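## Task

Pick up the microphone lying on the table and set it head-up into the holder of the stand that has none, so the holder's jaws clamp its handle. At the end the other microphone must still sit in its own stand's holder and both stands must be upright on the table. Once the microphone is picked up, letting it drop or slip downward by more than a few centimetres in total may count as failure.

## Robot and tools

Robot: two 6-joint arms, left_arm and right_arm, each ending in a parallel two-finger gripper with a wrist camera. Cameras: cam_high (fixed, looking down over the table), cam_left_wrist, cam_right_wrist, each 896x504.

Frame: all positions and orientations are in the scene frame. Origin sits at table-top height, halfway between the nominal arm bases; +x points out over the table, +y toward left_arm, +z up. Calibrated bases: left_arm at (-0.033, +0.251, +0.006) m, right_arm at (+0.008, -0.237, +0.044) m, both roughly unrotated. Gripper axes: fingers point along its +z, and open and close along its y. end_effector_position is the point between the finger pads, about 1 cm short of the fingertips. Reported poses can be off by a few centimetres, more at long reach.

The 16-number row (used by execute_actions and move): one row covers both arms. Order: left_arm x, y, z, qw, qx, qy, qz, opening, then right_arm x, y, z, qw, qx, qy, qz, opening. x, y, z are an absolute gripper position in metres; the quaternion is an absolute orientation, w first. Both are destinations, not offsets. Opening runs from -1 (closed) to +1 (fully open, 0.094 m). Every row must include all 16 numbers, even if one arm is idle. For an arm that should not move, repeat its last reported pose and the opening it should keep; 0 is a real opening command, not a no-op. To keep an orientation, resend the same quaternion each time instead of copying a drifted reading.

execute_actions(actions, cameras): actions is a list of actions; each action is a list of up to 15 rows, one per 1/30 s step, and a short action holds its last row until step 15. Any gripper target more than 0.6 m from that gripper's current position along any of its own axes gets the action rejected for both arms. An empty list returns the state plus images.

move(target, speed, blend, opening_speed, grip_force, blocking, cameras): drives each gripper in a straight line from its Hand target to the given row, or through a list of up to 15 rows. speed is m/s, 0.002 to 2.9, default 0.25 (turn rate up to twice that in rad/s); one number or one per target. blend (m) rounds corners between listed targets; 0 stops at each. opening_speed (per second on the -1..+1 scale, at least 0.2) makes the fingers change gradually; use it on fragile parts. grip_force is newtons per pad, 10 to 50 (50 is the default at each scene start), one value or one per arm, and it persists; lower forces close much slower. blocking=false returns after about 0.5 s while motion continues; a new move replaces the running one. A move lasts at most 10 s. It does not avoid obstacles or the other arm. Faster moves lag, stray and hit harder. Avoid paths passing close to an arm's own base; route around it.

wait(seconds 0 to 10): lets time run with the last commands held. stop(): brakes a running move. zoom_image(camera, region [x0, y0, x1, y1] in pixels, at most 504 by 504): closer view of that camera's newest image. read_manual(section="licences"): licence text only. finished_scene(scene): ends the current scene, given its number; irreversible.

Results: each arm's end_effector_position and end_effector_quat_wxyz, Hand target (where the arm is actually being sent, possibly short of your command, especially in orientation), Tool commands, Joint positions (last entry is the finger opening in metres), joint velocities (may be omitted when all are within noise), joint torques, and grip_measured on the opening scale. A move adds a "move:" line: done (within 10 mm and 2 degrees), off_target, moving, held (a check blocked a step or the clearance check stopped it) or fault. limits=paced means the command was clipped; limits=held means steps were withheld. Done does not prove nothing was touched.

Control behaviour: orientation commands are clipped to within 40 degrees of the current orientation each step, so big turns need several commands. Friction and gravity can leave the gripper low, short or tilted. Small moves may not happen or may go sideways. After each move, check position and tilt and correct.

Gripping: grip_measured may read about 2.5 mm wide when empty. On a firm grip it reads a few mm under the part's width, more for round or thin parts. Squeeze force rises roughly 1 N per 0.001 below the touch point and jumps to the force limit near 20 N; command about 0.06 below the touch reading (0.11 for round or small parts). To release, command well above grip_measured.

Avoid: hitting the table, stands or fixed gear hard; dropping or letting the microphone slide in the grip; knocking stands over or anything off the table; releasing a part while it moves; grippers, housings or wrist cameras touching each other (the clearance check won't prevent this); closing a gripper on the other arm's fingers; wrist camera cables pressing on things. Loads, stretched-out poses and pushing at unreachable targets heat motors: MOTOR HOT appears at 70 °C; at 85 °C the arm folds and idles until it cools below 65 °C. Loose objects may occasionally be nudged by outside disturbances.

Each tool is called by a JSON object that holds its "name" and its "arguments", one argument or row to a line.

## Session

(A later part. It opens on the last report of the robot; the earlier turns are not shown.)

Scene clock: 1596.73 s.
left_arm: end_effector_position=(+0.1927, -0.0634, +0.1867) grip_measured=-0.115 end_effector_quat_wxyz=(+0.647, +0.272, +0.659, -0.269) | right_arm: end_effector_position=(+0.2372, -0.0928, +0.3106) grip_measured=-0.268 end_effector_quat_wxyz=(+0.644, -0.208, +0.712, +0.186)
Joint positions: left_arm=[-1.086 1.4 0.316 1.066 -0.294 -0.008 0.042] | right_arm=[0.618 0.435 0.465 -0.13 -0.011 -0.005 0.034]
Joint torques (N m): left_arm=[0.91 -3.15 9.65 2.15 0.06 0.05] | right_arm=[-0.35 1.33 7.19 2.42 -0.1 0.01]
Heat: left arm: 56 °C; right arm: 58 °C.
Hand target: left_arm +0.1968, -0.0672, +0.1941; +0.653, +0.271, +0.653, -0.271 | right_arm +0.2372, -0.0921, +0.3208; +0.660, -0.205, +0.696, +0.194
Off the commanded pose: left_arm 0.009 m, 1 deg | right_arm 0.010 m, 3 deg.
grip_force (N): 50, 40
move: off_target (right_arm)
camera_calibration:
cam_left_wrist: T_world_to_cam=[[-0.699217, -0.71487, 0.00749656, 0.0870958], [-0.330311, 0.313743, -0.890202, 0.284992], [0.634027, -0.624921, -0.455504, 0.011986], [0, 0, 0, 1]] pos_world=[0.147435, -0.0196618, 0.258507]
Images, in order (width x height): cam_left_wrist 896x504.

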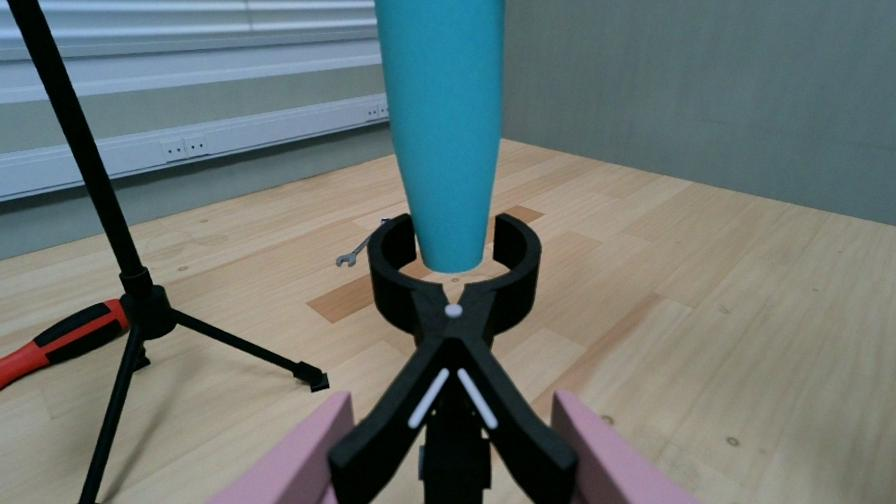

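{"name": "move", "arguments": {
  "target": [
    [0.197, -0.0675, 0.194, 0.6533, 0.2706, 0.6533, -0.2706, -0.12, 0.2368, -0.0908, 0.311, 0.6604, -0.2048, 0.6959, 0.1943, -0.75]
  ],
  "speed": 0.04,
  "cameras": ["cam_left_wrist"]
}}

{"name": "zoom_image", "arguments": {
  "camera": "cam_left_wrist",
  "region": [340, 150, 580, 350]
}}

Scene clock: 1613.67 s.
left_arm: end_effector_position=(+0.1927, -0.0634, +0.1867) grip_measured=-0.115 end_effector_quat_wxyz=(+0.647, +0.272, +0.659, -0.269) | right_arm: end_effector_position=(+0.2370, -0.0929, +0.3004) grip_measured=-0.268 end_effector_quat_wxyz=(+0.644, -0.209, +0.712, +0.186)
Joint positions: left_arm=[-1.086 1.4 0.316 1.066 -0.294 -0.008 0.042] | right_arm=[0.618 0.419 0.424 -0.107 -0.011 -0.005 0.034]
Joint torques (N m): left_arm=[0.8 -3.22 9.59 2.12 0.04 0.08] | right_arm=[0.83 1.2 7.23 2.42 0.01 0.02]
Heat: left arm: 55 °C; right arm: 58 °C.
Hand target: left_arm +0.1968, -0.0672, +0.1941; +0.653, +0.271, +0.653, -0.271 | right_arm +0.2362, -0.0912, +0.3110; +0.660, -0.205, +0.696, +0.194
Off the commanded pose: left_arm 0.009 m, 1 deg | right_arm 0.011 m, 3 deg.
grip_force (N): 50, 40
move: off_target (right_arm)
camera_calibration:
cam_left_wrist: T_world_to_cam=[[-0.699217, -0.71487, 0.00749656, 0.0870958], [-0.330311, 0.313743, -0.890202, 0.284992], [0.634027, -0.624921, -0.455504, 0.011986], [0, 0, 0, 1]] pos_world=[0.147435, -0.0196618, 0.258507]
Images, in order (width x height): cam_left_wrist 896x504.

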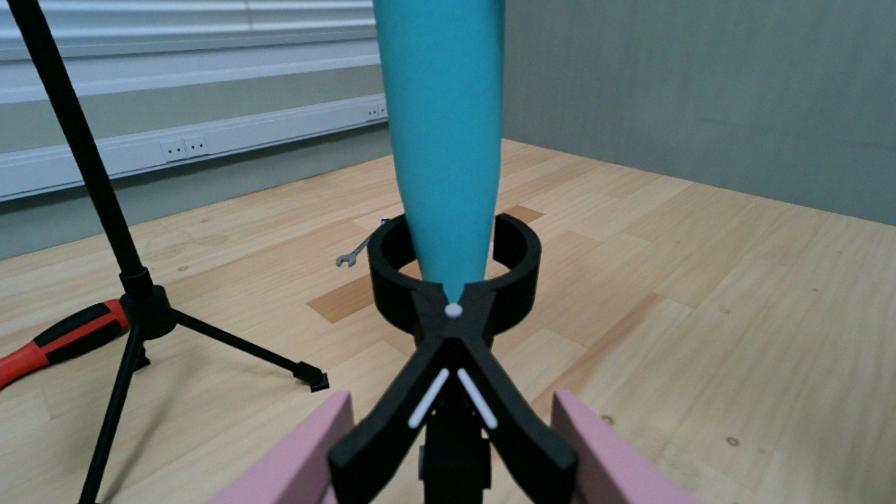

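Scaled by 2.100 from the camera's 896x504 image, which has a finer 1280x720 frame.

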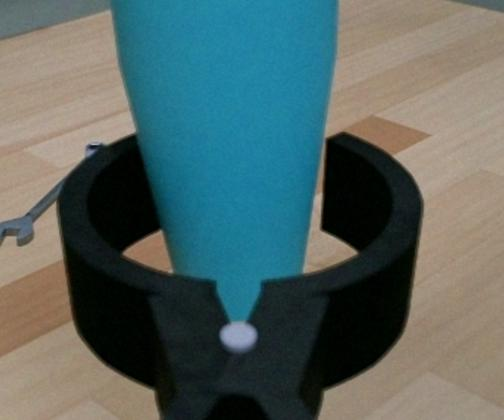

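{"name": "move", "arguments": {
  "target": [
    [0.197, -0.0675, 0.194, 0.6533, 0.2706, 0.6533, -0.2706, -0.25, 0.2362, -0.0915, 0.311, 0.6604, -0.2048, 0.6959, 0.1943, -0.75],
    [0.197, -0.0675, 0.194, 0.6533, 0.2706, 0.6533, -0.2706, -0.25, 0.2362, -0.0915, 0.298, 0.6604, -0.2048, 0.6959, 0.1943, -0.75]
  ],
  "speed": 0.04,
  "opening_speed": 0.6,
  "cameras": ["cam_left_wrist"]
}}

{"name": "zoom_image", "arguments": {
  "camera": "cam_left_wrist",
  "region": [340, 150, 580, 350]
}}

Scene clock: 1629.80 s.
left_arm: end_effector_position=(+0.1927, -0.0634, +0.1873) grip_measured=-0.245 end_effector_quat_wxyz=(+0.648, +0.272, +0.658, -0.269) | right_arm: end_effector_position=(+0.2362, -0.0934, +0.2872) grip_measured=-0.268 end_effector_quat_wxyz=(+0.644, -0.209, +0.713, +0.186)
Joint positions: left_arm=[-1.086 1.4 0.316 1.069 -0.294 -0.007 0.035] | right_arm=[0.618 0.394 0.37 -0.079 -0.011 -0.005 0.034]
Joint torques (N m): left_arm=[0.94 -3.17 9.63 2.1 0.06 0.07] | right_arm=[0.61 1.26 7.27 2.42 -0.02 0.02]
Heat: left arm: 55 °C; right arm: 59 °C.
Hand target: left_arm +0.1968, -0.0672, +0.1941; +0.653, +0.271, +0.653, -0.271 | right_arm +0.2356, -0.0919, +0.2979; +0.660, -0.205, +0.696, +0.194
Off the commanded pose: left_arm 0.009 m, 1 deg | right_arm 0.011 m, 3 deg.
grip_force (N): 50, 40
move: off_target (right_arm)
camera_calibration:
cam_left_wrist: T_world_to_cam=[[-0.699231, -0.714856, 0.00752445, 0.0870188], [-0.328696, 0.312129, -0.891367, 0.285375], [0.63485, -0.625745, -0.45322, 0.0116734], [0, 0, 0, 1]] pos_world=[0.147237, -0.0195633, 0.259009]
Images, in order (width x height): cam_left_wrist 896x504.

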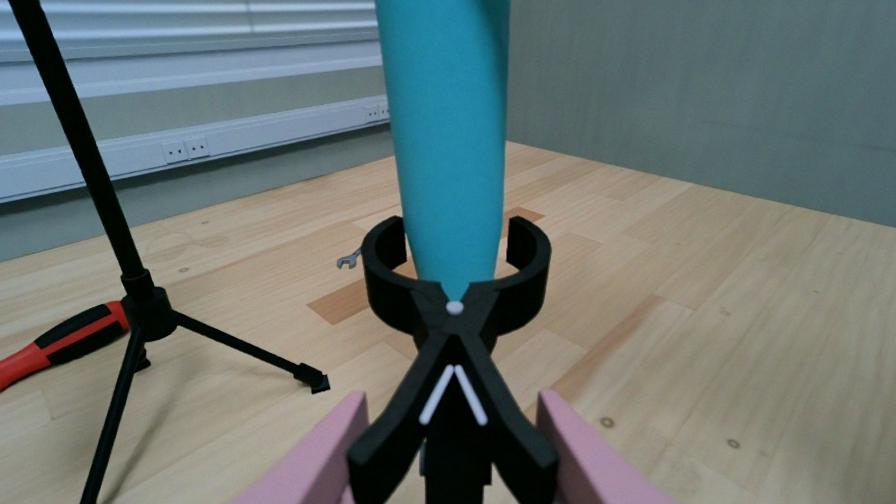

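Scaled by 2.100 from the camera's 896x504 image, which has a finer 1280x720 frame.

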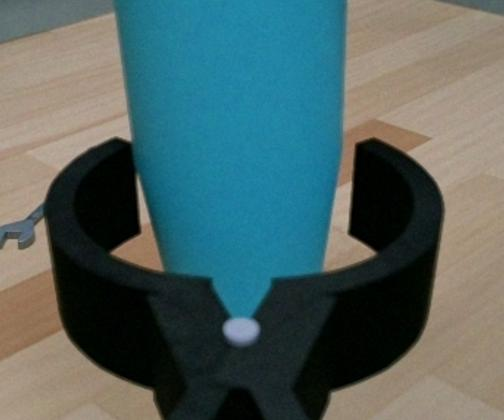

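{"name": "wait", "arguments": {
  "seconds": 0.1,
  "cameras": ["cam_high"]
}}

{"name": "zoom_image", "arguments": {
  "camera": "cam_high",
  "region": [420, 190, 620, 360]
}}

Scene clock: 1682.33 s.
left_arm: end_effector_position=(+0.1927, -0.0634, +0.1873) grip_measured=-0.245 end_effector_quat_wxyz=(+0.648, +0.272, +0.658, -0.269) | right_arm: end_effector_position=(+0.2362, -0.0934, +0.2873) grip_measured=-0.268 end_effector_quat_wxyz=(+0.644, -0.209, +0.712, +0.186)
Joint positions: left_arm=[-1.086 1.4 0.316 1.069 -0.294 -0.007 0.035] | right_arm=[0.618 0.394 0.37 -0.078 -0.011 -0.005 0.034]
Joint torques (N m): left_arm=[0.85 -3.14 9.65 2.13 0.05 0.06] | right_arm=[0.59 1.25 7.27 2.43 -0.02 0.02]
Heat: left arm: 55 °C; right arm: 63 °C.
Hand target: left_arm +0.1968, -0.0672, +0.1941; +0.653, +0.271, +0.653, -0.271 | right_arm +0.2356, -0.0919, +0.2979; +0.660, -0.205, +0.696, +0.194
Tool commands: left_gripper/opening=-0.25 right_gripper/opening=-0.75
Off the commanded pose: left_arm 0.009 m, 1 deg | right_arm 0.011 m, 3 deg.
grip_force (N): 50, 40
wait: 0.10 s; at rest from the start
Images, in order (width x height): cam_high 896x504.

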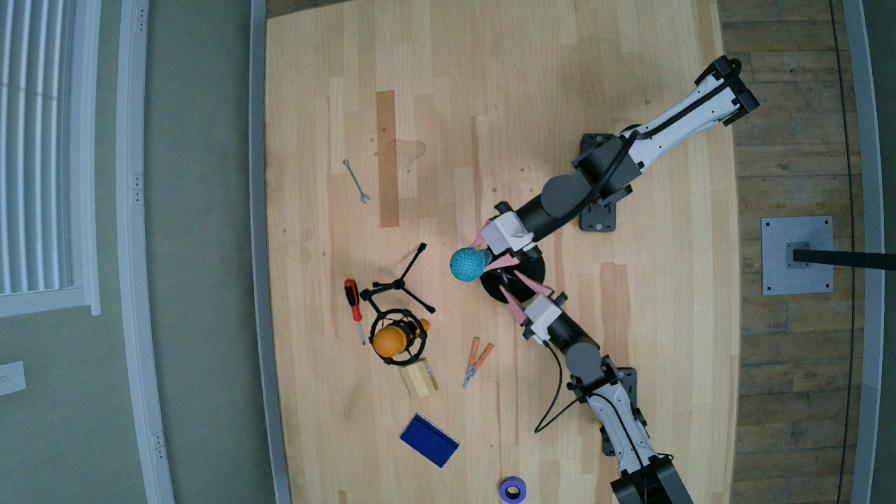

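Scaled by 2.520 from the camera's 896x504 image, which has a finer 1280x720 frame.

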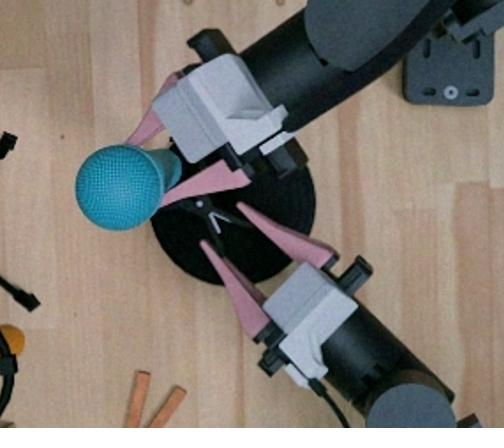

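{"name": "move", "arguments": {
  "target": [0.197,-0.0675,0.194,0.6533,0.2706,0.6533,-0.2706,-0.25,0.2342,-0.0895,0.288,0.6604,-0.2048,0.6959,0.1943,-0.75],
  "speed": 0.04,
  "cameras": ["cam_left_wrist","cam_high"]
}}

Scene clock: 1707.47 s.
left_arm: end_effector_position=(+0.1927, -0.0634, +0.1873) grip_measured=-0.245 end_effector_quat_wxyz=(+0.648, +0.272, +0.658, -0.269) | right_arm: end_effector_position=(+0.2335, -0.0903, +0.2773) grip_measured=-0.268 end_effector_quat_wxyz=(+0.643, -0.213, +0.711, +0.189)
Joint positions: left_arm=[-1.086 1.4 0.316 1.069 -0.294 -0.007 0.035] | right_arm=[0.643 0.376 0.33 -0.056 0.003 -0.005 0.034]
Joint torques (N m): left_arm=[0.81 -3.11 9.52 2.1 0.05 0.05] | right_arm=[0.87 1.28 7.3 2.42 0.11 0.04]
Heat: left arm: 56 °C; right arm: 64 °C.
Hand target: left_arm +0.1968, -0.0672, +0.1941; +0.653, +0.271, +0.653, -0.271 | right_arm +0.2336, -0.0899, +0.2879; +0.660, -0.205, +0.696, +0.195
Off the commanded pose: left_arm 0.009 m, 1 deg | right_arm 0.011 m, 3 deg.
grip_force (N): 50, 40
move: off_target (right_arm)
camera_calibration:
cam_left_wrist: T_world_to_cam=[[-0.699231, -0.714856, 0.00752445, 0.0870188], [-0.328696, 0.312129, -0.891367, 0.285375], [0.63485, -0.625745, -0.45322, 0.0116734], [0, 0, 0, 1]] pos_world=[0.147237, -0.0195633, 0.259009]
Images, in order (width x height): cam_high 896x504, cam_left_wrist 896x504.

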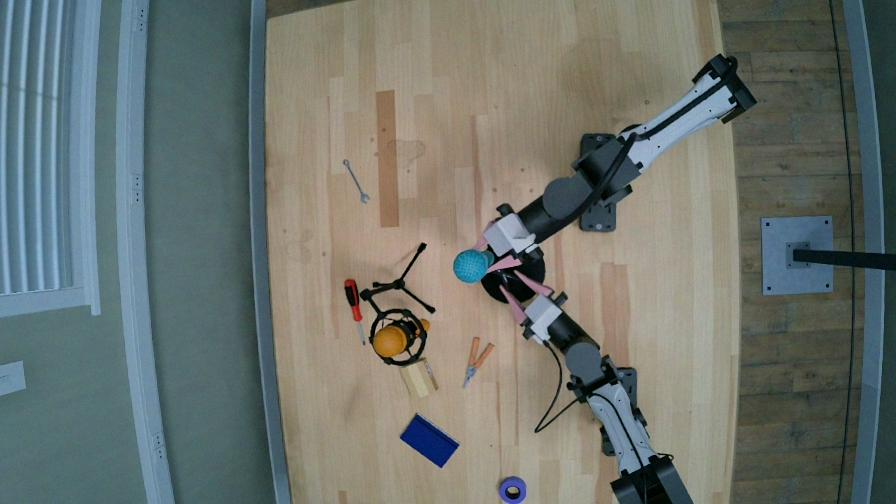

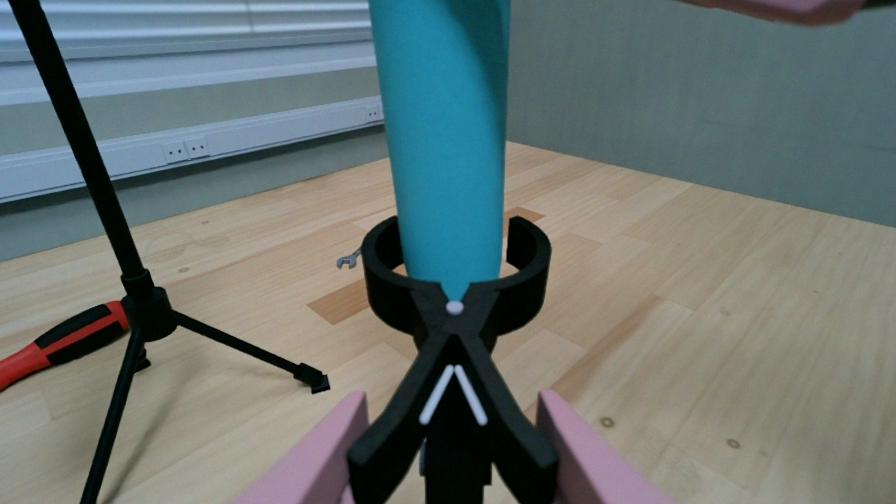

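{"name": "move", "arguments": {
  "target": [0.197,-0.0675,0.194,0.6533,0.2706,0.6533,-0.2706,-0.25,0.23,-0.0922,0.277,0.678,-0.2008,0.678,0.2008,-0.75],
  "speed": 0.04,
  "cameras": ["cam_left_wrist"]
}}

{"name": "zoom_image", "arguments": {
  "camera": "cam_left_wrist",
  "region": [340, 150, 580, 350]
}}

Scene clock: 1722.20 s.
left_arm: end_effector_position=(+0.1927, -0.0634, +0.1873) grip_measured=-0.245 end_effector_quat_wxyz=(+0.648, +0.272, +0.658, -0.269) | right_arm: end_effector_position=(+0.2296, -0.0928, +0.2666) grip_measured=-0.268 end_effector_quat_wxyz=(+0.662, -0.207, +0.694, +0.194)
Joint positions: left_arm=[-1.086 1.4 0.316 1.069 -0.294 -0.007 0.035] | right_arm=[0.643 0.301 0.234 0.018 0.004 -0.005 0.034]
Joint torques (N m): left_arm=[0.83 -3.19 9.52 2.11 0.03 0.06] | right_arm=[0.42 1.66 7.3 2.43 0.03 0.02]
Heat: left arm: 56 °C; right arm: 64 °C.
Hand target: left_arm +0.1968, -0.0672, +0.1941; +0.653, +0.271, +0.653, -0.271 | right_arm +0.2294, -0.0926, +0.2769; +0.678, -0.201, +0.678, +0.201
Off the commanded pose: left_arm 0.009 m, 1 deg | right_arm 0.010 m, 3 deg.
grip_force (N): 50, 40
move: off_target (right_arm)
camera_calibration:
cam_left_wrist: T_world_to_cam=[[-0.699231, -0.714856, 0.00752445, 0.0870188], [-0.328696, 0.312129, -0.891367, 0.285375], [0.63485, -0.625745, -0.45322, 0.0116734], [0, 0, 0, 1]] pos_world=[0.147237, -0.0195633, 0.259009]
Images, in order (width x height): cam_left_wrist 896x504.

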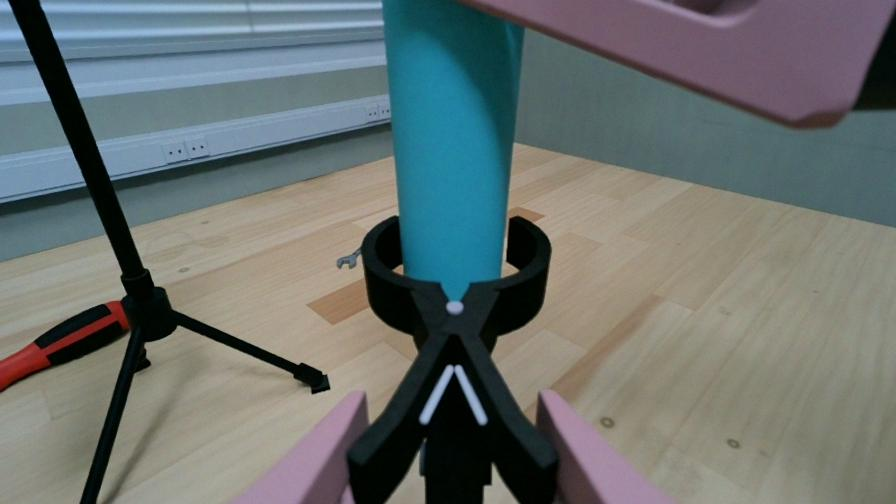

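Scaled by 2.100 from the camera's 896x504 image, which has a finer 1280x720 frame.

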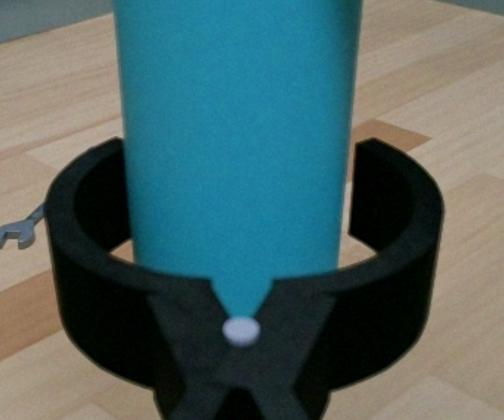

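{"name": "move", "arguments": {
  "target": [0.197,-0.0675,0.194,0.6533,0.2706,0.6533,-0.2706,-0.25,0.2293,-0.0925,0.261,0.678,-0.2008,0.678,0.2008,-0.75],
  "speed": 0.04,
  "cameras": ["cam_left_wrist"]
}}

{"name": "zoom_image", "arguments": {
  "camera": "cam_left_wrist",
  "region": [340, 150, 580, 350]
}}

Scene clock: 1729.33 s.
left_arm: end_effector_position=(+0.1927, -0.0634, +0.1873) grip_measured=-0.245 end_effector_quat_wxyz=(+0.648, +0.272, +0.658, -0.269) | right_arm: end_effector_position=(+0.2290, -0.0933, +0.2501) grip_measured=-0.268 end_effector_quat_wxyz=(+0.661, -0.208, +0.694, +0.194)
Joint positions: left_arm=[-1.086 1.4 0.316 1.069 -0.294 -0.007 0.035] | right_arm=[0.643 0.272 0.17 0.052 0.004 -0.005 0.034]
Joint torques (N m): left_arm=[0.88 -3.11 9.57 2.13 0.03 0.07] | right_arm=[0.54 1.68 7.36 2.42 0.04 0.03]
Heat: left arm: 56 °C; right arm: 63 °C.
Hand target: left_arm +0.1968, -0.0672, +0.1941; +0.653, +0.271, +0.653, -0.271 | right_arm +0.2287, -0.0929, +0.2608; +0.677, -0.201, +0.678, +0.201
Off the commanded pose: left_arm 0.009 m, 1 deg | right_arm 0.011 m, 3 deg.
grip_force (N): 50, 40
move: off_target (right_arm)
camera_calibration:
cam_left_wrist: T_world_to_cam=[[-0.699231, -0.714856, 0.00752445, 0.0870188], [-0.328696, 0.312129, -0.891367, 0.285375], [0.63485, -0.625745, -0.45322, 0.0116734], [0, 0, 0, 1]] pos_world=[0.147237, -0.0195633, 0.259009]
Images, in order (width x height): cam_left_wrist 896x504.

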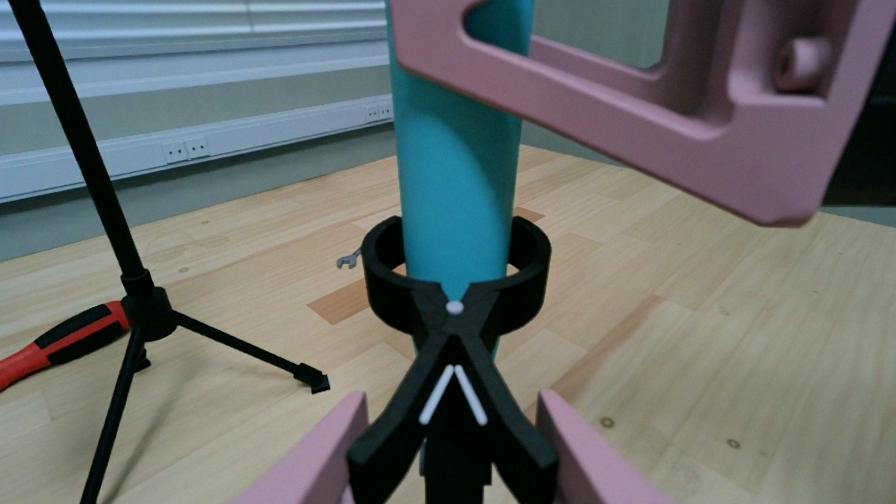

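Scaled by 2.100 from the camera's 896x504 image, which has a finer 1280x720 frame.

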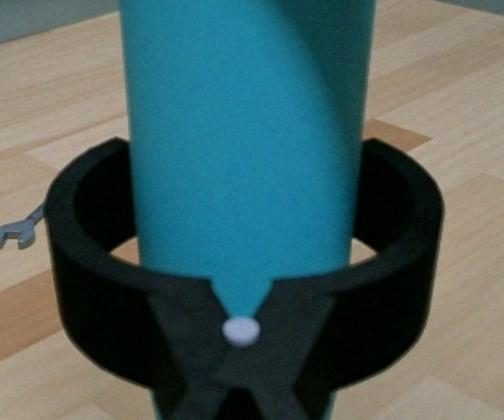

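{"name": "move", "arguments": {
  "target": [0.197,-0.0675,0.194,0.6533,0.2706,0.6533,-0.2706,-0.25,0.2293,-0.0925,0.248,0.678,-0.2008,0.678,0.2008,-0.75],
  "speed": 0.04,
  "cameras": ["cam_left_wrist","cam_high","cam_right_wrist"]
}}

{"name": "zoom_image", "arguments": {
  "camera": "cam_left_wrist",
  "region": [340, 150, 580, 350]
}}

Scene clock: 1739.93 s.
left_arm: end_effector_position=(+0.1927, -0.0634, +0.1873) grip_measured=-0.245 end_effector_quat_wxyz=(+0.648, +0.272, +0.658, -0.269) | right_arm: end_effector_position=(+0.2289, -0.0934, +0.2370) grip_measured=-0.268 end_effector_quat_wxyz=(+0.661, -0.208, +0.695, +0.194)
Joint positions: left_arm=[-1.086 1.4 0.316 1.069 -0.294 -0.007 0.035] | right_arm=[0.643 0.255 0.118 0.086 0.004 -0.005 0.034]
Joint torques (N m): left_arm=[0.8 -3.18 9.59 2.11 0.05 0.08] | right_arm=[0.53 1.65 7.39 2.44 0.03 0.03]
Heat: left arm: 56 °C; right arm: 63 °C.
Hand target: left_arm +0.1968, -0.0672, +0.1941; +0.653, +0.271, +0.653, -0.271 | right_arm +0.2286, -0.0930, +0.2478; +0.677, -0.201, +0.678, +0.201
Off the commanded pose: left_arm 0.009 m, 1 deg | right_arm 0.011 m, 3 deg.
grip_force (N): 50, 40
move: off_target (right_arm)
camera_calibration:
cam_left_wrist: T_world_to_cam=[[-0.699231, -0.714856, 0.00752445, 0.0870188], [-0.328696, 0.312129, -0.891367, 0.285375], [0.63485, -0.625745, -0.45322, 0.0116734], [0, 0, 0, 1]] pos_world=[0.147237, -0.0195633, 0.259009]
cam_right_wrist: T_world_to_cam=[[0.540972, -0.840812, 0.0195885, -0.208462], [-0.374773, -0.261846, -0.889372, 0.31113], [0.752924, 0.473784, -0.456765, 0.0653199], [0, 0, 0, 1]] pos_world=[0.180195, -0.124757, 0.31063]

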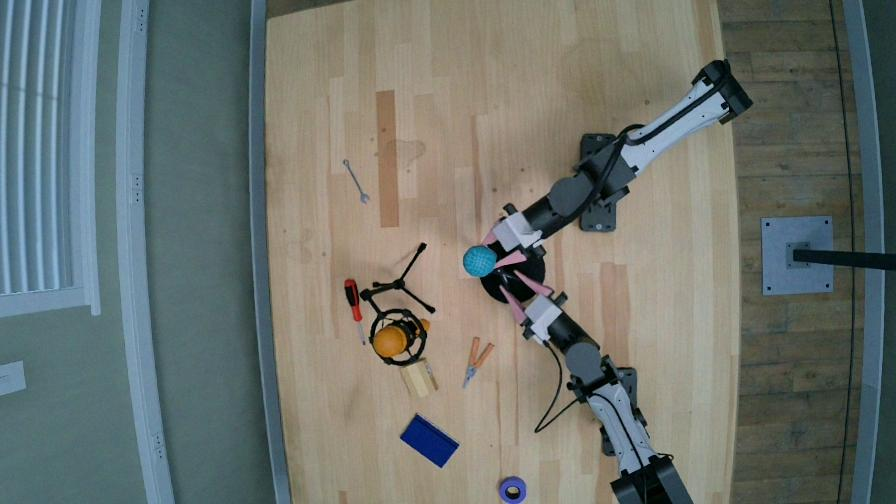

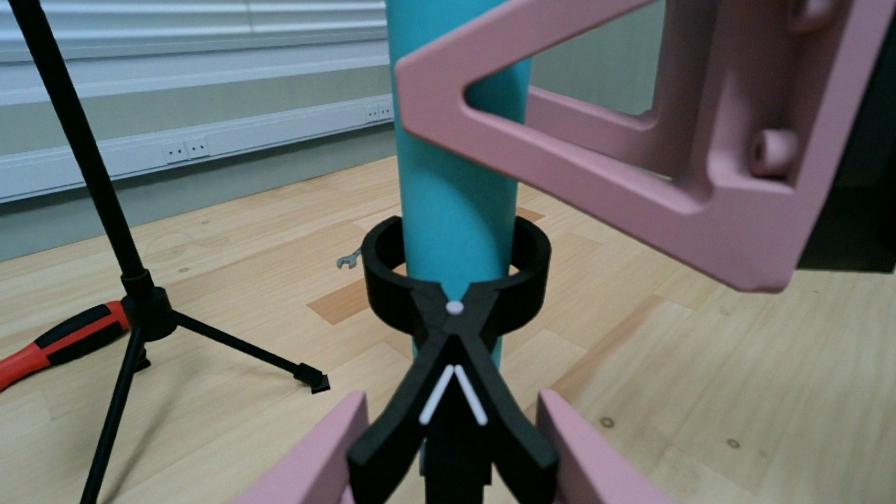

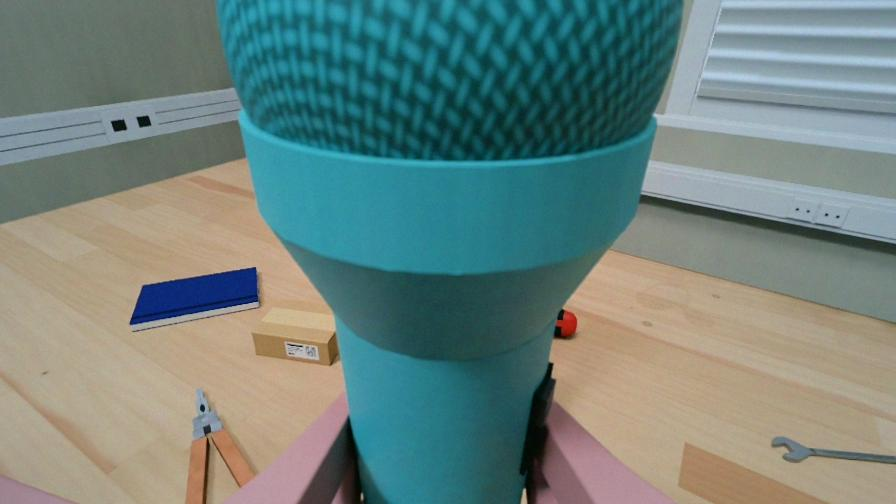

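Scaled by 2.100 from the camera's 896x504 image, which has a finer 1280x720 frame.

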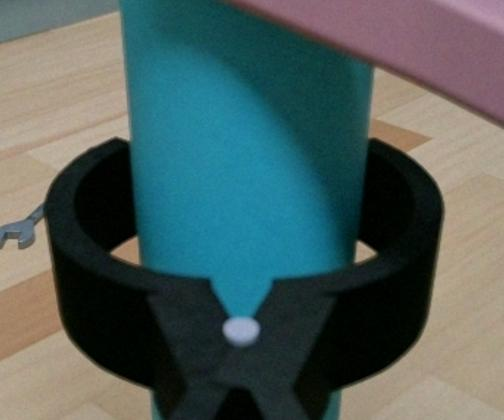

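{"name": "move", "arguments": {
  "target": [0.197,-0.0675,0.194,0.6533,0.2706,0.6533,-0.2706,-0.05,0.2293,-0.0925,0.248,0.678,-0.2008,0.678,0.2008,-0.75],
  "speed": 0.04,
  "opening_speed": 0.3,
  "cameras": ["cam_left_wrist"]
}}

{"name": "zoom_image", "arguments": {
  "camera": "cam_left_wrist",
  "region": [340, 150, 580, 350]
}}

Scene clock: 1748.23 s.
left_arm: end_effector_position=(+0.1927, -0.0634, +0.1866) grip_measured=-0.049 end_effector_quat_wxyz=(+0.647, +0.272, +0.659, -0.269) | right_arm: end_effector_position=(+0.2286, -0.0935, +0.2384) grip_measured=-0.268 end_effector_quat_wxyz=(+0.663, -0.207, +0.693, +0.194)
Joint positions: left_arm=[-1.086 1.4 0.316 1.066 -0.294 -0.007 0.045] | right_arm=[0.643 0.252 0.118 0.088 0.004 -0.005 0.034]
Joint torques (N m): left_arm=[0.85 -3.19 9.55 2.15 0.05 0.06] | right_arm=[0.53 2.13 7.36 2.42 0.04 0.03]
Heat: left arm: 56 °C; right arm: 62 °C.
Hand target: left_arm +0.1968, -0.0672, +0.1940; +0.653, +0.271, +0.653, -0.271 | right_arm +0.2287, -0.0929, +0.2479; +0.678, -0.201, +0.678, +0.201
Off the commanded pose: left_arm 0.010 m, 1 deg | right_arm 0.010 m, 3 deg.
grip_force (N): 50, 40
move: off_target (right_arm)
camera_calibration:
cam_left_wrist: T_world_to_cam=[[-0.699239, -0.714858, 0.00663788, 0.0871804], [-0.329998, 0.314523, -0.890043, 0.284918], [0.634166, -0.624543, -0.455829, 0.0120576], [0, 0, 0, 1]] pos_world=[0.147336, -0.0197611, 0.258506]
Images, in order (width x height): cam_left_wrist 896x504.

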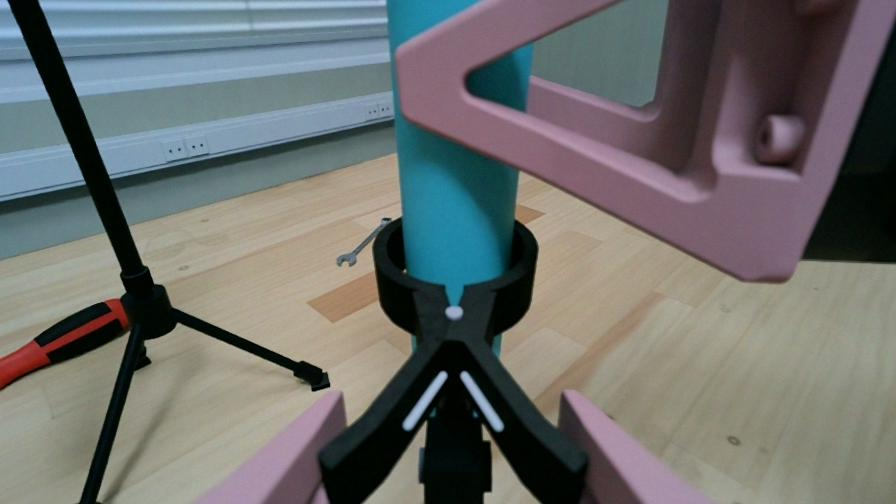

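Scaled by 2.100 from the camera's 896x504 image, which has a finer 1280x720 frame.

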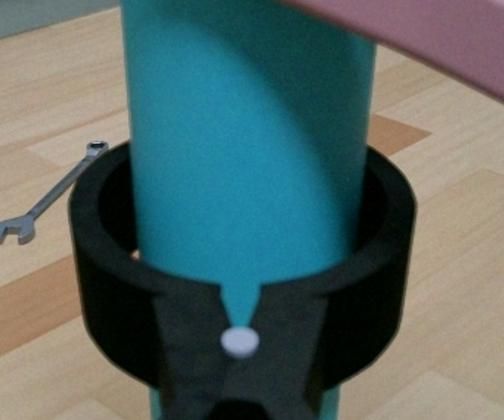

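{"name": "move", "arguments": {
  "target": [0.197,-0.0675,0.194,0.6533,0.2706,0.6533,-0.2706,0.15,0.2293,-0.0925,0.248,0.678,-0.2008,0.678,0.2008,-0.75],
  "speed": 0.04,
  "opening_speed": 0.3,
  "cameras": ["cam_left_wrist"]
}}

{"name": "zoom_image", "arguments": {
  "camera": "cam_left_wrist",
  "region": [340, 150, 580, 350]
}}

Scene clock: 1753.80 s.
left_arm: end_effector_position=(+0.1926, -0.0636, +0.1855) grip_measured=+0.148 end_effector_quat_wxyz=(+0.646, +0.274, +0.660, -0.268) | right_arm: end_effector_position=(+0.2275, -0.0917, +0.2385) grip_measured=-0.268 end_effector_quat_wxyz=(+0.662, -0.210, +0.692, +0.199)
Joint positions: left_arm=[-1.086 1.401 0.316 1.064 -0.293 -0.006 0.054] | right_arm=[0.643 0.252 0.118 0.088 -0.008 -0.002 0.034]
Joint torques (N m): left_arm=[0.79 -3.36 9.62 2.19 0.05 0.05] | right_arm=[0.5 2.14 7.36 2.43 0.15 0]
Heat: left arm: 56 °C; right arm: 61 °C.
Hand target: left_arm +0.1968, -0.0672, +0.1940; +0.653, +0.271, +0.653, -0.270 | right_arm +0.2287, -0.0929, +0.2478; +0.677, -0.201, +0.678, +0.201
Off the commanded pose: left_arm 0.010 m, 1 deg | right_arm 0.010 m, 3 deg.
grip_force (N): 50, 40
move: off_target (right_arm)
camera_calibration:
cam_left_wrist: T_world_to_cam=[[-0.699769, -0.714354, 0.00476224, 0.0875428], [-0.330856, 0.318178, -0.888424, 0.284053], [0.633133, -0.623267, -0.458999, 0.0123301], [0, 0, 0, 1]] pos_world=[0.147434, -0.0201581, 0.257602]
Images, in order (width x height): cam_left_wrist 896x504.

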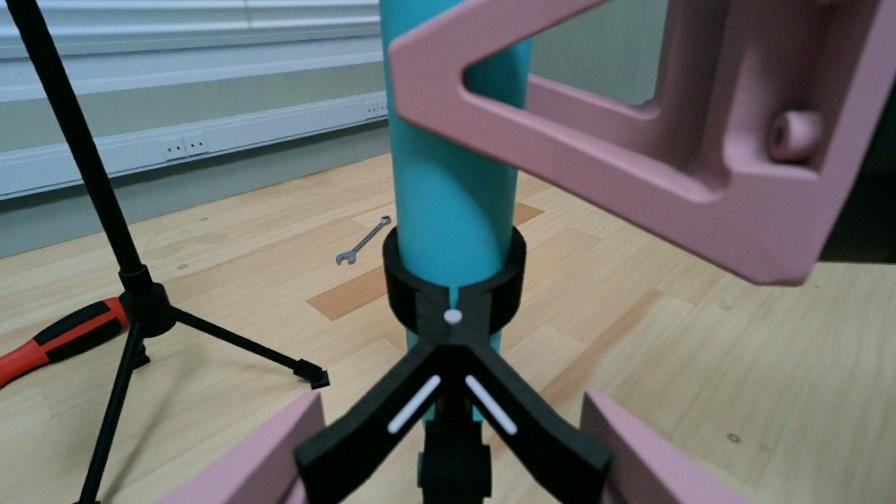

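Scaled by 2.100 from the camera's 896x504 image, which has a finer 1280x720 frame.

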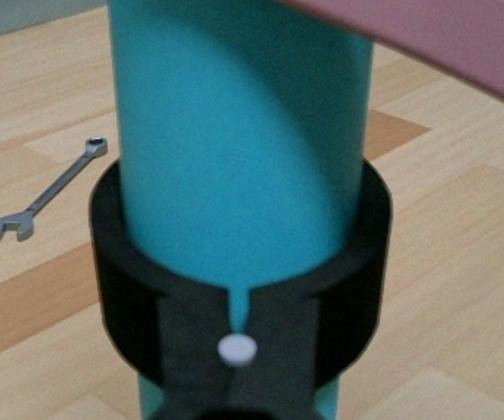

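{"name": "move", "arguments": {
  "target": [0.197,-0.0675,0.194,0.6533,0.2706,0.6533,-0.2706,0.35,0.2293,-0.0925,0.248,0.678,-0.2008,0.678,0.2008,-0.75],
  "speed": 0.04,
  "opening_speed": 0.3,
  "cameras": ["cam_left_wrist"]
}}

{"name": "zoom_image", "arguments": {
  "camera": "cam_left_wrist",
  "region": [300, 150, 620, 400]
}}

Scene clock: 1758.77 s.
left_arm: end_effector_position=(+0.1926, -0.0636, +0.1855) grip_measured=+0.348 end_effector_quat_wxyz=(+0.646, +0.274, +0.660, -0.268) | right_arm: end_effector_position=(+0.2275, -0.0917, +0.2385) grip_measured=-0.268 end_effector_quat_wxyz=(+0.662, -0.210, +0.692, +0.199)
Joint positions: left_arm=[-1.086 1.401 0.316 1.064 -0.293 -0.006 0.063] | right_arm=[0.643 0.252 0.118 0.088 -0.008 -0.002 0.034]
Joint torques (N m): left_arm=[0.92 -3.26 9.61 2.16 0.05 0.04] | right_arm=[0.5 2.13 7.38 2.43 0.14 -0.01]
Heat: left arm: 56 °C; right arm: 60 °C.
Hand target: left_arm +0.1968, -0.0672, +0.1940; +0.653, +0.271, +0.653, -0.270 | right_arm +0.2287, -0.0929, +0.2478; +0.677, -0.201, +0.678, +0.201
Off the commanded pose: left_arm 0.010 m, 1 deg | right_arm 0.010 m, 3 deg.
grip_force (N): 50, 40
move: off_target (right_arm)
camera_calibration:
cam_left_wrist: T_world_to_cam=[[-0.699769, -0.714354, 0.00476224, 0.0875428], [-0.330856, 0.318178, -0.888424, 0.284053], [0.633133, -0.623267, -0.458999, 0.0123301], [0, 0, 0, 1]] pos_world=[0.147434, -0.0201581, 0.257602]
Images, in order (width x height): cam_left_wrist 896x504.

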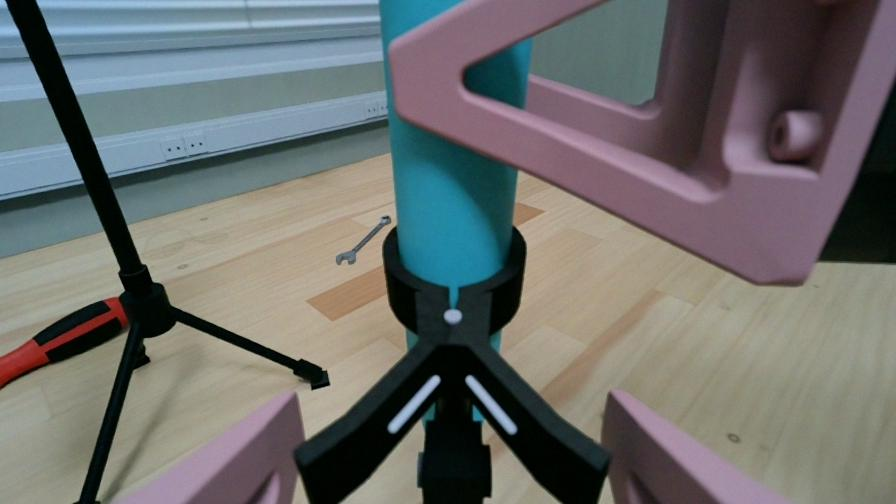

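Scaled by 1.575 from the camera's 896x504 image, which has a finer 1280x720 frame.

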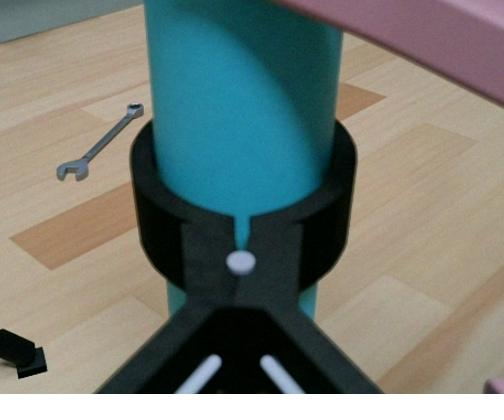

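{"name": "move", "arguments": {
  "target": [
    [0.197,-0.0675,0.194,0.6533,0.2706,0.6533,-0.2706,0.75,0.2293,-0.0925,0.248,0.678,-0.2008,0.678,0.2008,-0.75],
    [0.142,-0.0125,0.194,0.6533,0.2706,0.6533,-0.2706,0.75,0.2293,-0.0925,0.248,0.678,-0.2008,0.678,0.2008,-0.75]
  ],
  "speed": 0.06,
  "opening_speed": 0.6,
  "cameras": ["all"]
}}

Scene clock: 1765.87 s.
left_arm: end_effector_position=(+0.1436, -0.0142, +0.1976) grip_measured=+0.748 end_effector_quat_wxyz=(+0.655, +0.267, +0.651, -0.276) | right_arm: end_effector_position=(+0.2275, -0.0917, +0.2385) grip_measured=-0.268 end_effector_quat_wxyz=(+0.662, -0.210, +0.692, +0.199)
Joint positions: left_arm=[-1.216 0.952 0.127 0.834 -0.422 -0.006 0.082] | right_arm=[0.643 0.252 0.118 0.088 -0.008 -0.002 0.034]
Joint torques (N m): left_arm=[-0.58 -2.07 7.36 1.97 -0.15 0.02] | right_arm=[0.51 2.13 7.36 2.42 0.15 0]
Heat: left arm: 55 °C; right arm: 60 °C.
Hand target: left_arm +0.1421, -0.0125, +0.1940; +0.653, +0.271, +0.653, -0.271 | right_arm +0.2287, -0.0929, +0.2478; +0.677, -0.201, +0.678, +0.201
Off the commanded pose: left_arm 0.004 m, 1 deg | right_arm 0.010 m, 3 deg.
grip_force (N): 50, 40
move: off_target (right_arm)
camera_calibration:
cam_left_wrist: T_world_to_cam=[[-0.700966, -0.713025, 0.0155534, 0.0865417], [-0.317961, 0.292914, -0.901722, 0.263263], [0.638394, -0.637022, -0.432037, 0.0733517], [0, 0, 0, 1]] pos_world=[0.0975429, 0.0313196, 0.267735]
cam_right_wrist: T_world_to_cam=[[0.551055, -0.834311, 0.0162654, -0.207238], [-0.368717, -0.260928, -0.892168, 0.311745], [0.74859, 0.485636, -0.45141, 0.0670194], [0, 0, 0, 1]] pos_world=[0.178975, -0.124105, 0.311753]

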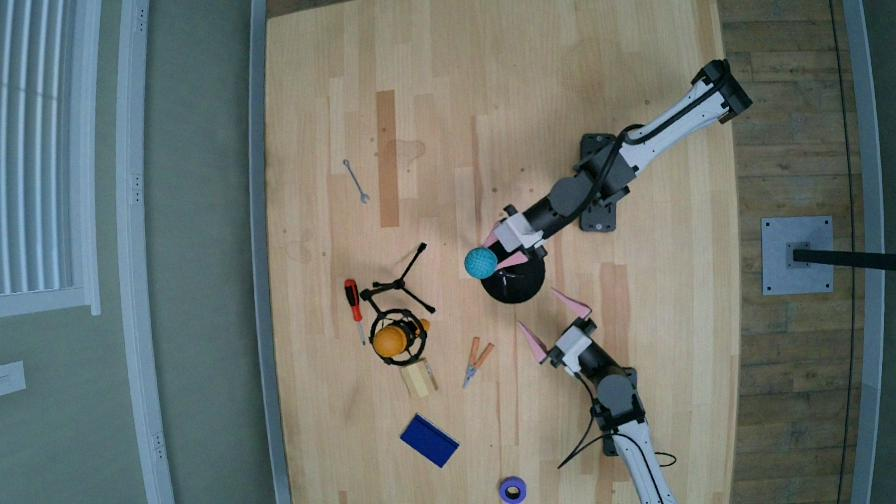

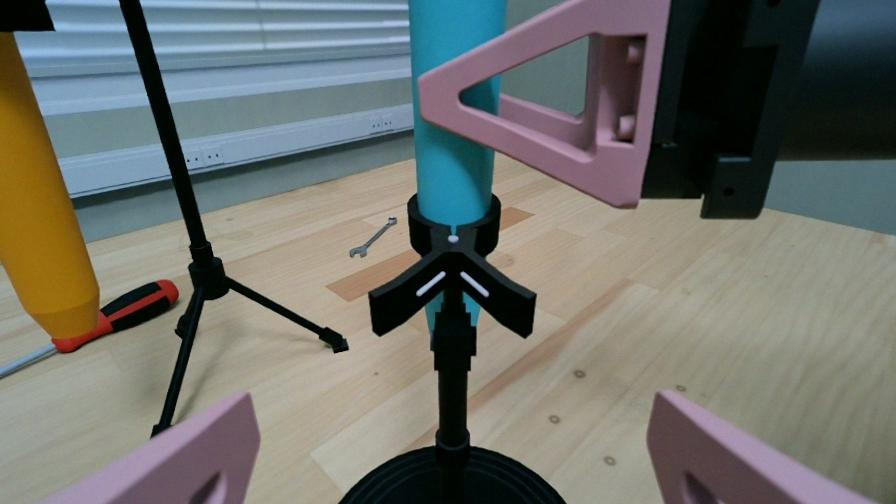

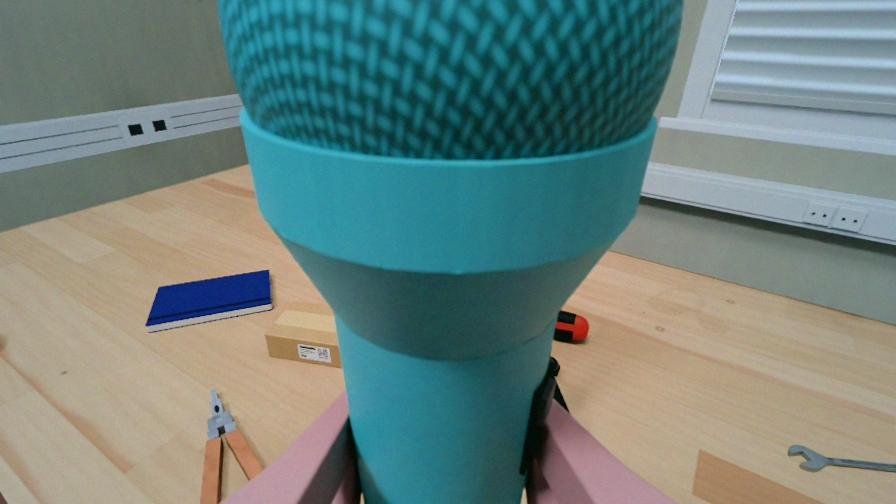

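{"name": "move", "arguments": {
  "target": [0.142,-0.0125,0.194,0.6533,0.2706,0.6533,-0.2706,0.75,0.2293,-0.0925,0.248,0.678,-0.2008,0.678,0.2008,0.1],
  "speed": 0.04,
  "opening_speed": 0.3,
  "cameras": ["cam_left_wrist","cam_right_wrist"]
}}

Scene clock: 1772.97 s.
left_arm: end_effector_position=(+0.1436, -0.0142, +0.1975) grip_measured=+0.748 end_effector_quat_wxyz=(+0.654, +0.267, +0.651, -0.276) | right_arm: end_effector_position=(+0.2281, -0.0924, +0.2434) grip_measured=+0.097 end_effector_quat_wxyz=(+0.669, -0.206, +0.686, +0.200)
Joint positions: left_arm=[-1.216 0.952 0.127 0.834 -0.422 -0.006 0.082] | right_arm=[0.643 0.252 0.118 0.108 -0.003 -0.002 0.052]
Joint torques (N m): left_arm=[-0.4 -2.13 7.3 1.96 -0.11 0.08] | right_arm=[0.53 2.56 7.32 2.3 0.1 -0.01]
Heat: left arm: 55 °C; right arm: 59 °C.
Hand target: left_arm +0.1421, -0.0125, +0.1940; +0.653, +0.271, +0.653, -0.271 | right_arm +0.2290, -0.0927, +0.2479; +0.678, -0.201, +0.678, +0.201
Off the commanded pose: left_arm 0.004 m, 1 deg | right_arm 0.005 m, 2 deg.
grip_force (N): 50, 40
move: done
camera_calibration:
cam_left_wrist: T_world_to_cam=[[-0.70096, -0.713035, 0.0153925, 0.0865862], [-0.318093, 0.293244, -0.901568, 0.263134], [0.638336, -0.636859, -0.432363, 0.0733965], [0, 0, 0, 1]] pos_world=[0.0975428, 0.0313198, 0.267634]
cam_right_wrist: T_world_to_cam=[[0.546292, -0.837431, 0.0165845, -0.207526], [-0.355035, -0.249447, -0.900958, 0.316295], [0.758627, 0.486298, -0.433589, 0.0625644], [0, 0, 0, 1]] pos_world=[0.178202, -0.125315, 0.315537]
Images, in order (width x height): cam_left_wrist 896x504, cam_right_wrist 896x504.

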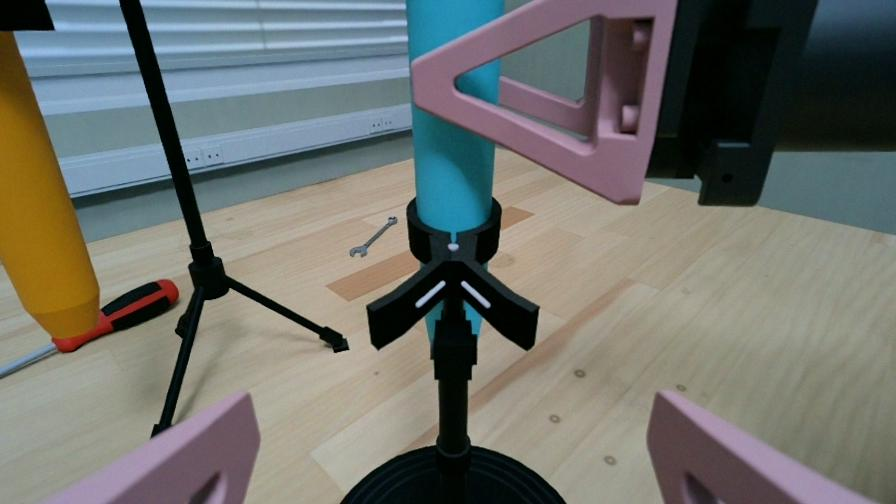

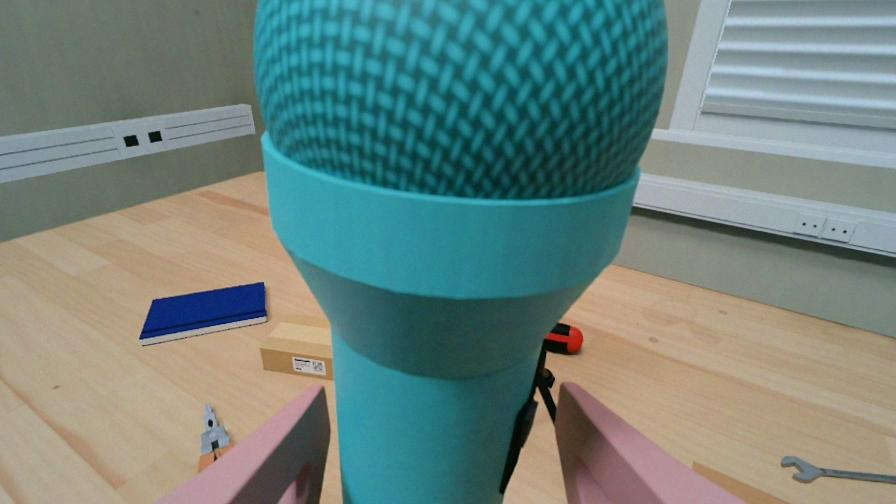

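{"name": "move", "arguments": {
  "target": [
    [0.142,-0.0125,0.194,0.6533,0.2706,0.6533,-0.2706,0.75,0.225,-0.0884,0.249,0.6755,-0.2091,0.6755,0.2091,0.1],
    [0.115,0.0145,0.20,0.6533,0.2706,0.6533,-0.2706,0.75,0.225,-0.0884,0.25,0.6755,-0.2091,0.6755,0.2091,0.8]
  ],
  "speed": 0.05,
  "opening_speed": 0.5,
  "cameras": ["cam_left_wrist","cam_right_wrist"]
}}

Scene clock: 1817.00 s.
left_arm: end_effector_position=(+0.1159, +0.0138, +0.2030) grip_measured=+0.748 end_effector_quat_wxyz=(+0.655, +0.268, +0.651, -0.275) | right_arm: end_effector_position=(+0.2261, -0.0894, +0.2434) grip_measured=+0.797 end_effector_quat_wxyz=(+0.668, -0.211, +0.684, +0.204)
Joint positions: left_arm=[-1.354 0.569 0.086 0.492 -0.56 -0.002 0.082] | right_arm=[0.656 0.252 0.118 0.108 -0.003 -0.002 0.084]
Joint torques (N m): left_arm=[-0.53 -0.1 8.69 1.91 -0.12 0.01] | right_arm=[0.87 1.65 8.1 2.14 0.04 -0.01]
Heat: left arm: 54 °C; right arm: 59 °C.
Hand target: left_arm +0.1150, +0.0144, +0.2000; +0.653, +0.271, +0.653, -0.271 | right_arm +0.2249, -0.0885, +0.2499; +0.675, -0.209, +0.676, +0.209
Off the commanded pose: left_arm 0.003 m, 1 deg | right_arm 0.007 m, 1 deg.
grip_force (N): 50, 40
move: done
camera_calibration:
cam_left_wrist: T_world_to_cam=[[-0.700735, -0.713311, 0.0125799, 0.0875347], [-0.316972, 0.29549, -0.901229, 0.251001], [0.639139, -0.635511, -0.43316, 0.111329], [0, 0, 0, 1]] pos_world=[0.0697443, 0.0590218, 0.273331]
cam_right_wrist: T_world_to_cam=[[0.557782, -0.829823, 0.0165234, -0.205797], [-0.351603, -0.254276, -0.900955, 0.315138], [0.751835, 0.496726, -0.433599, 0.0650639], [0, 0, 0, 1]] pos_world=[0.176676, -0.122962, 0.315537]
Images, in order (width x height): cam_left_wrist 896x504, cam_right_wrist 896x504.

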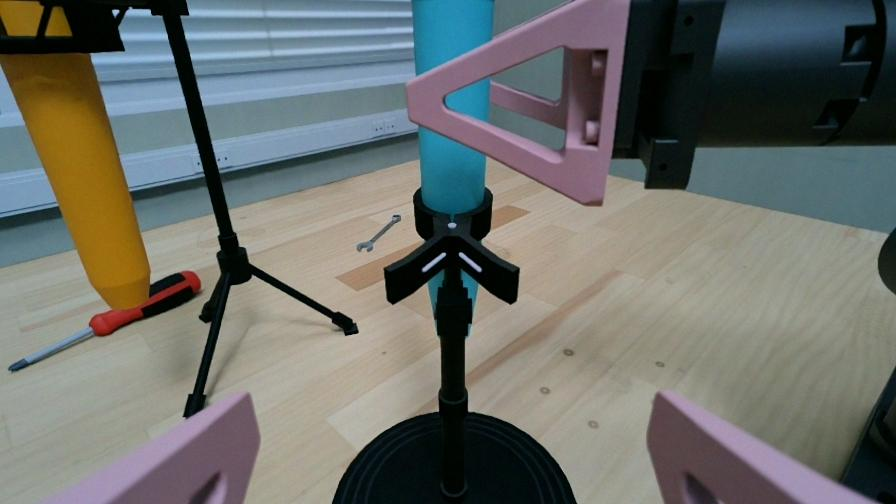

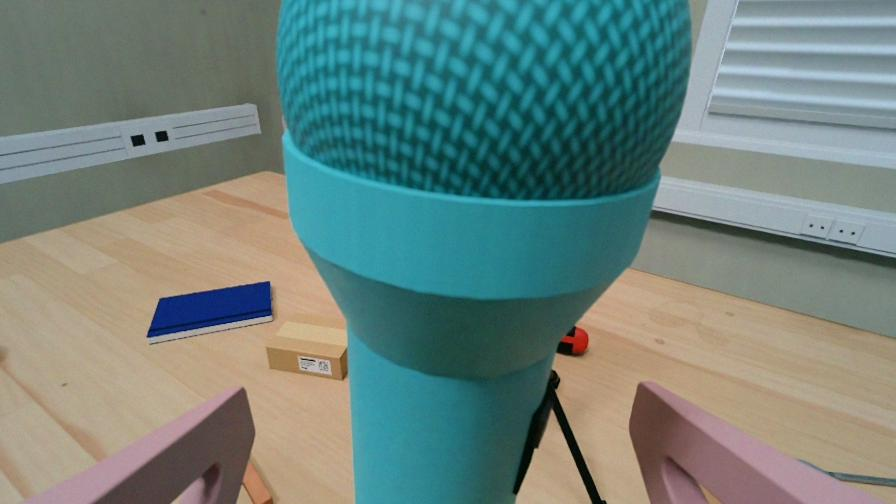

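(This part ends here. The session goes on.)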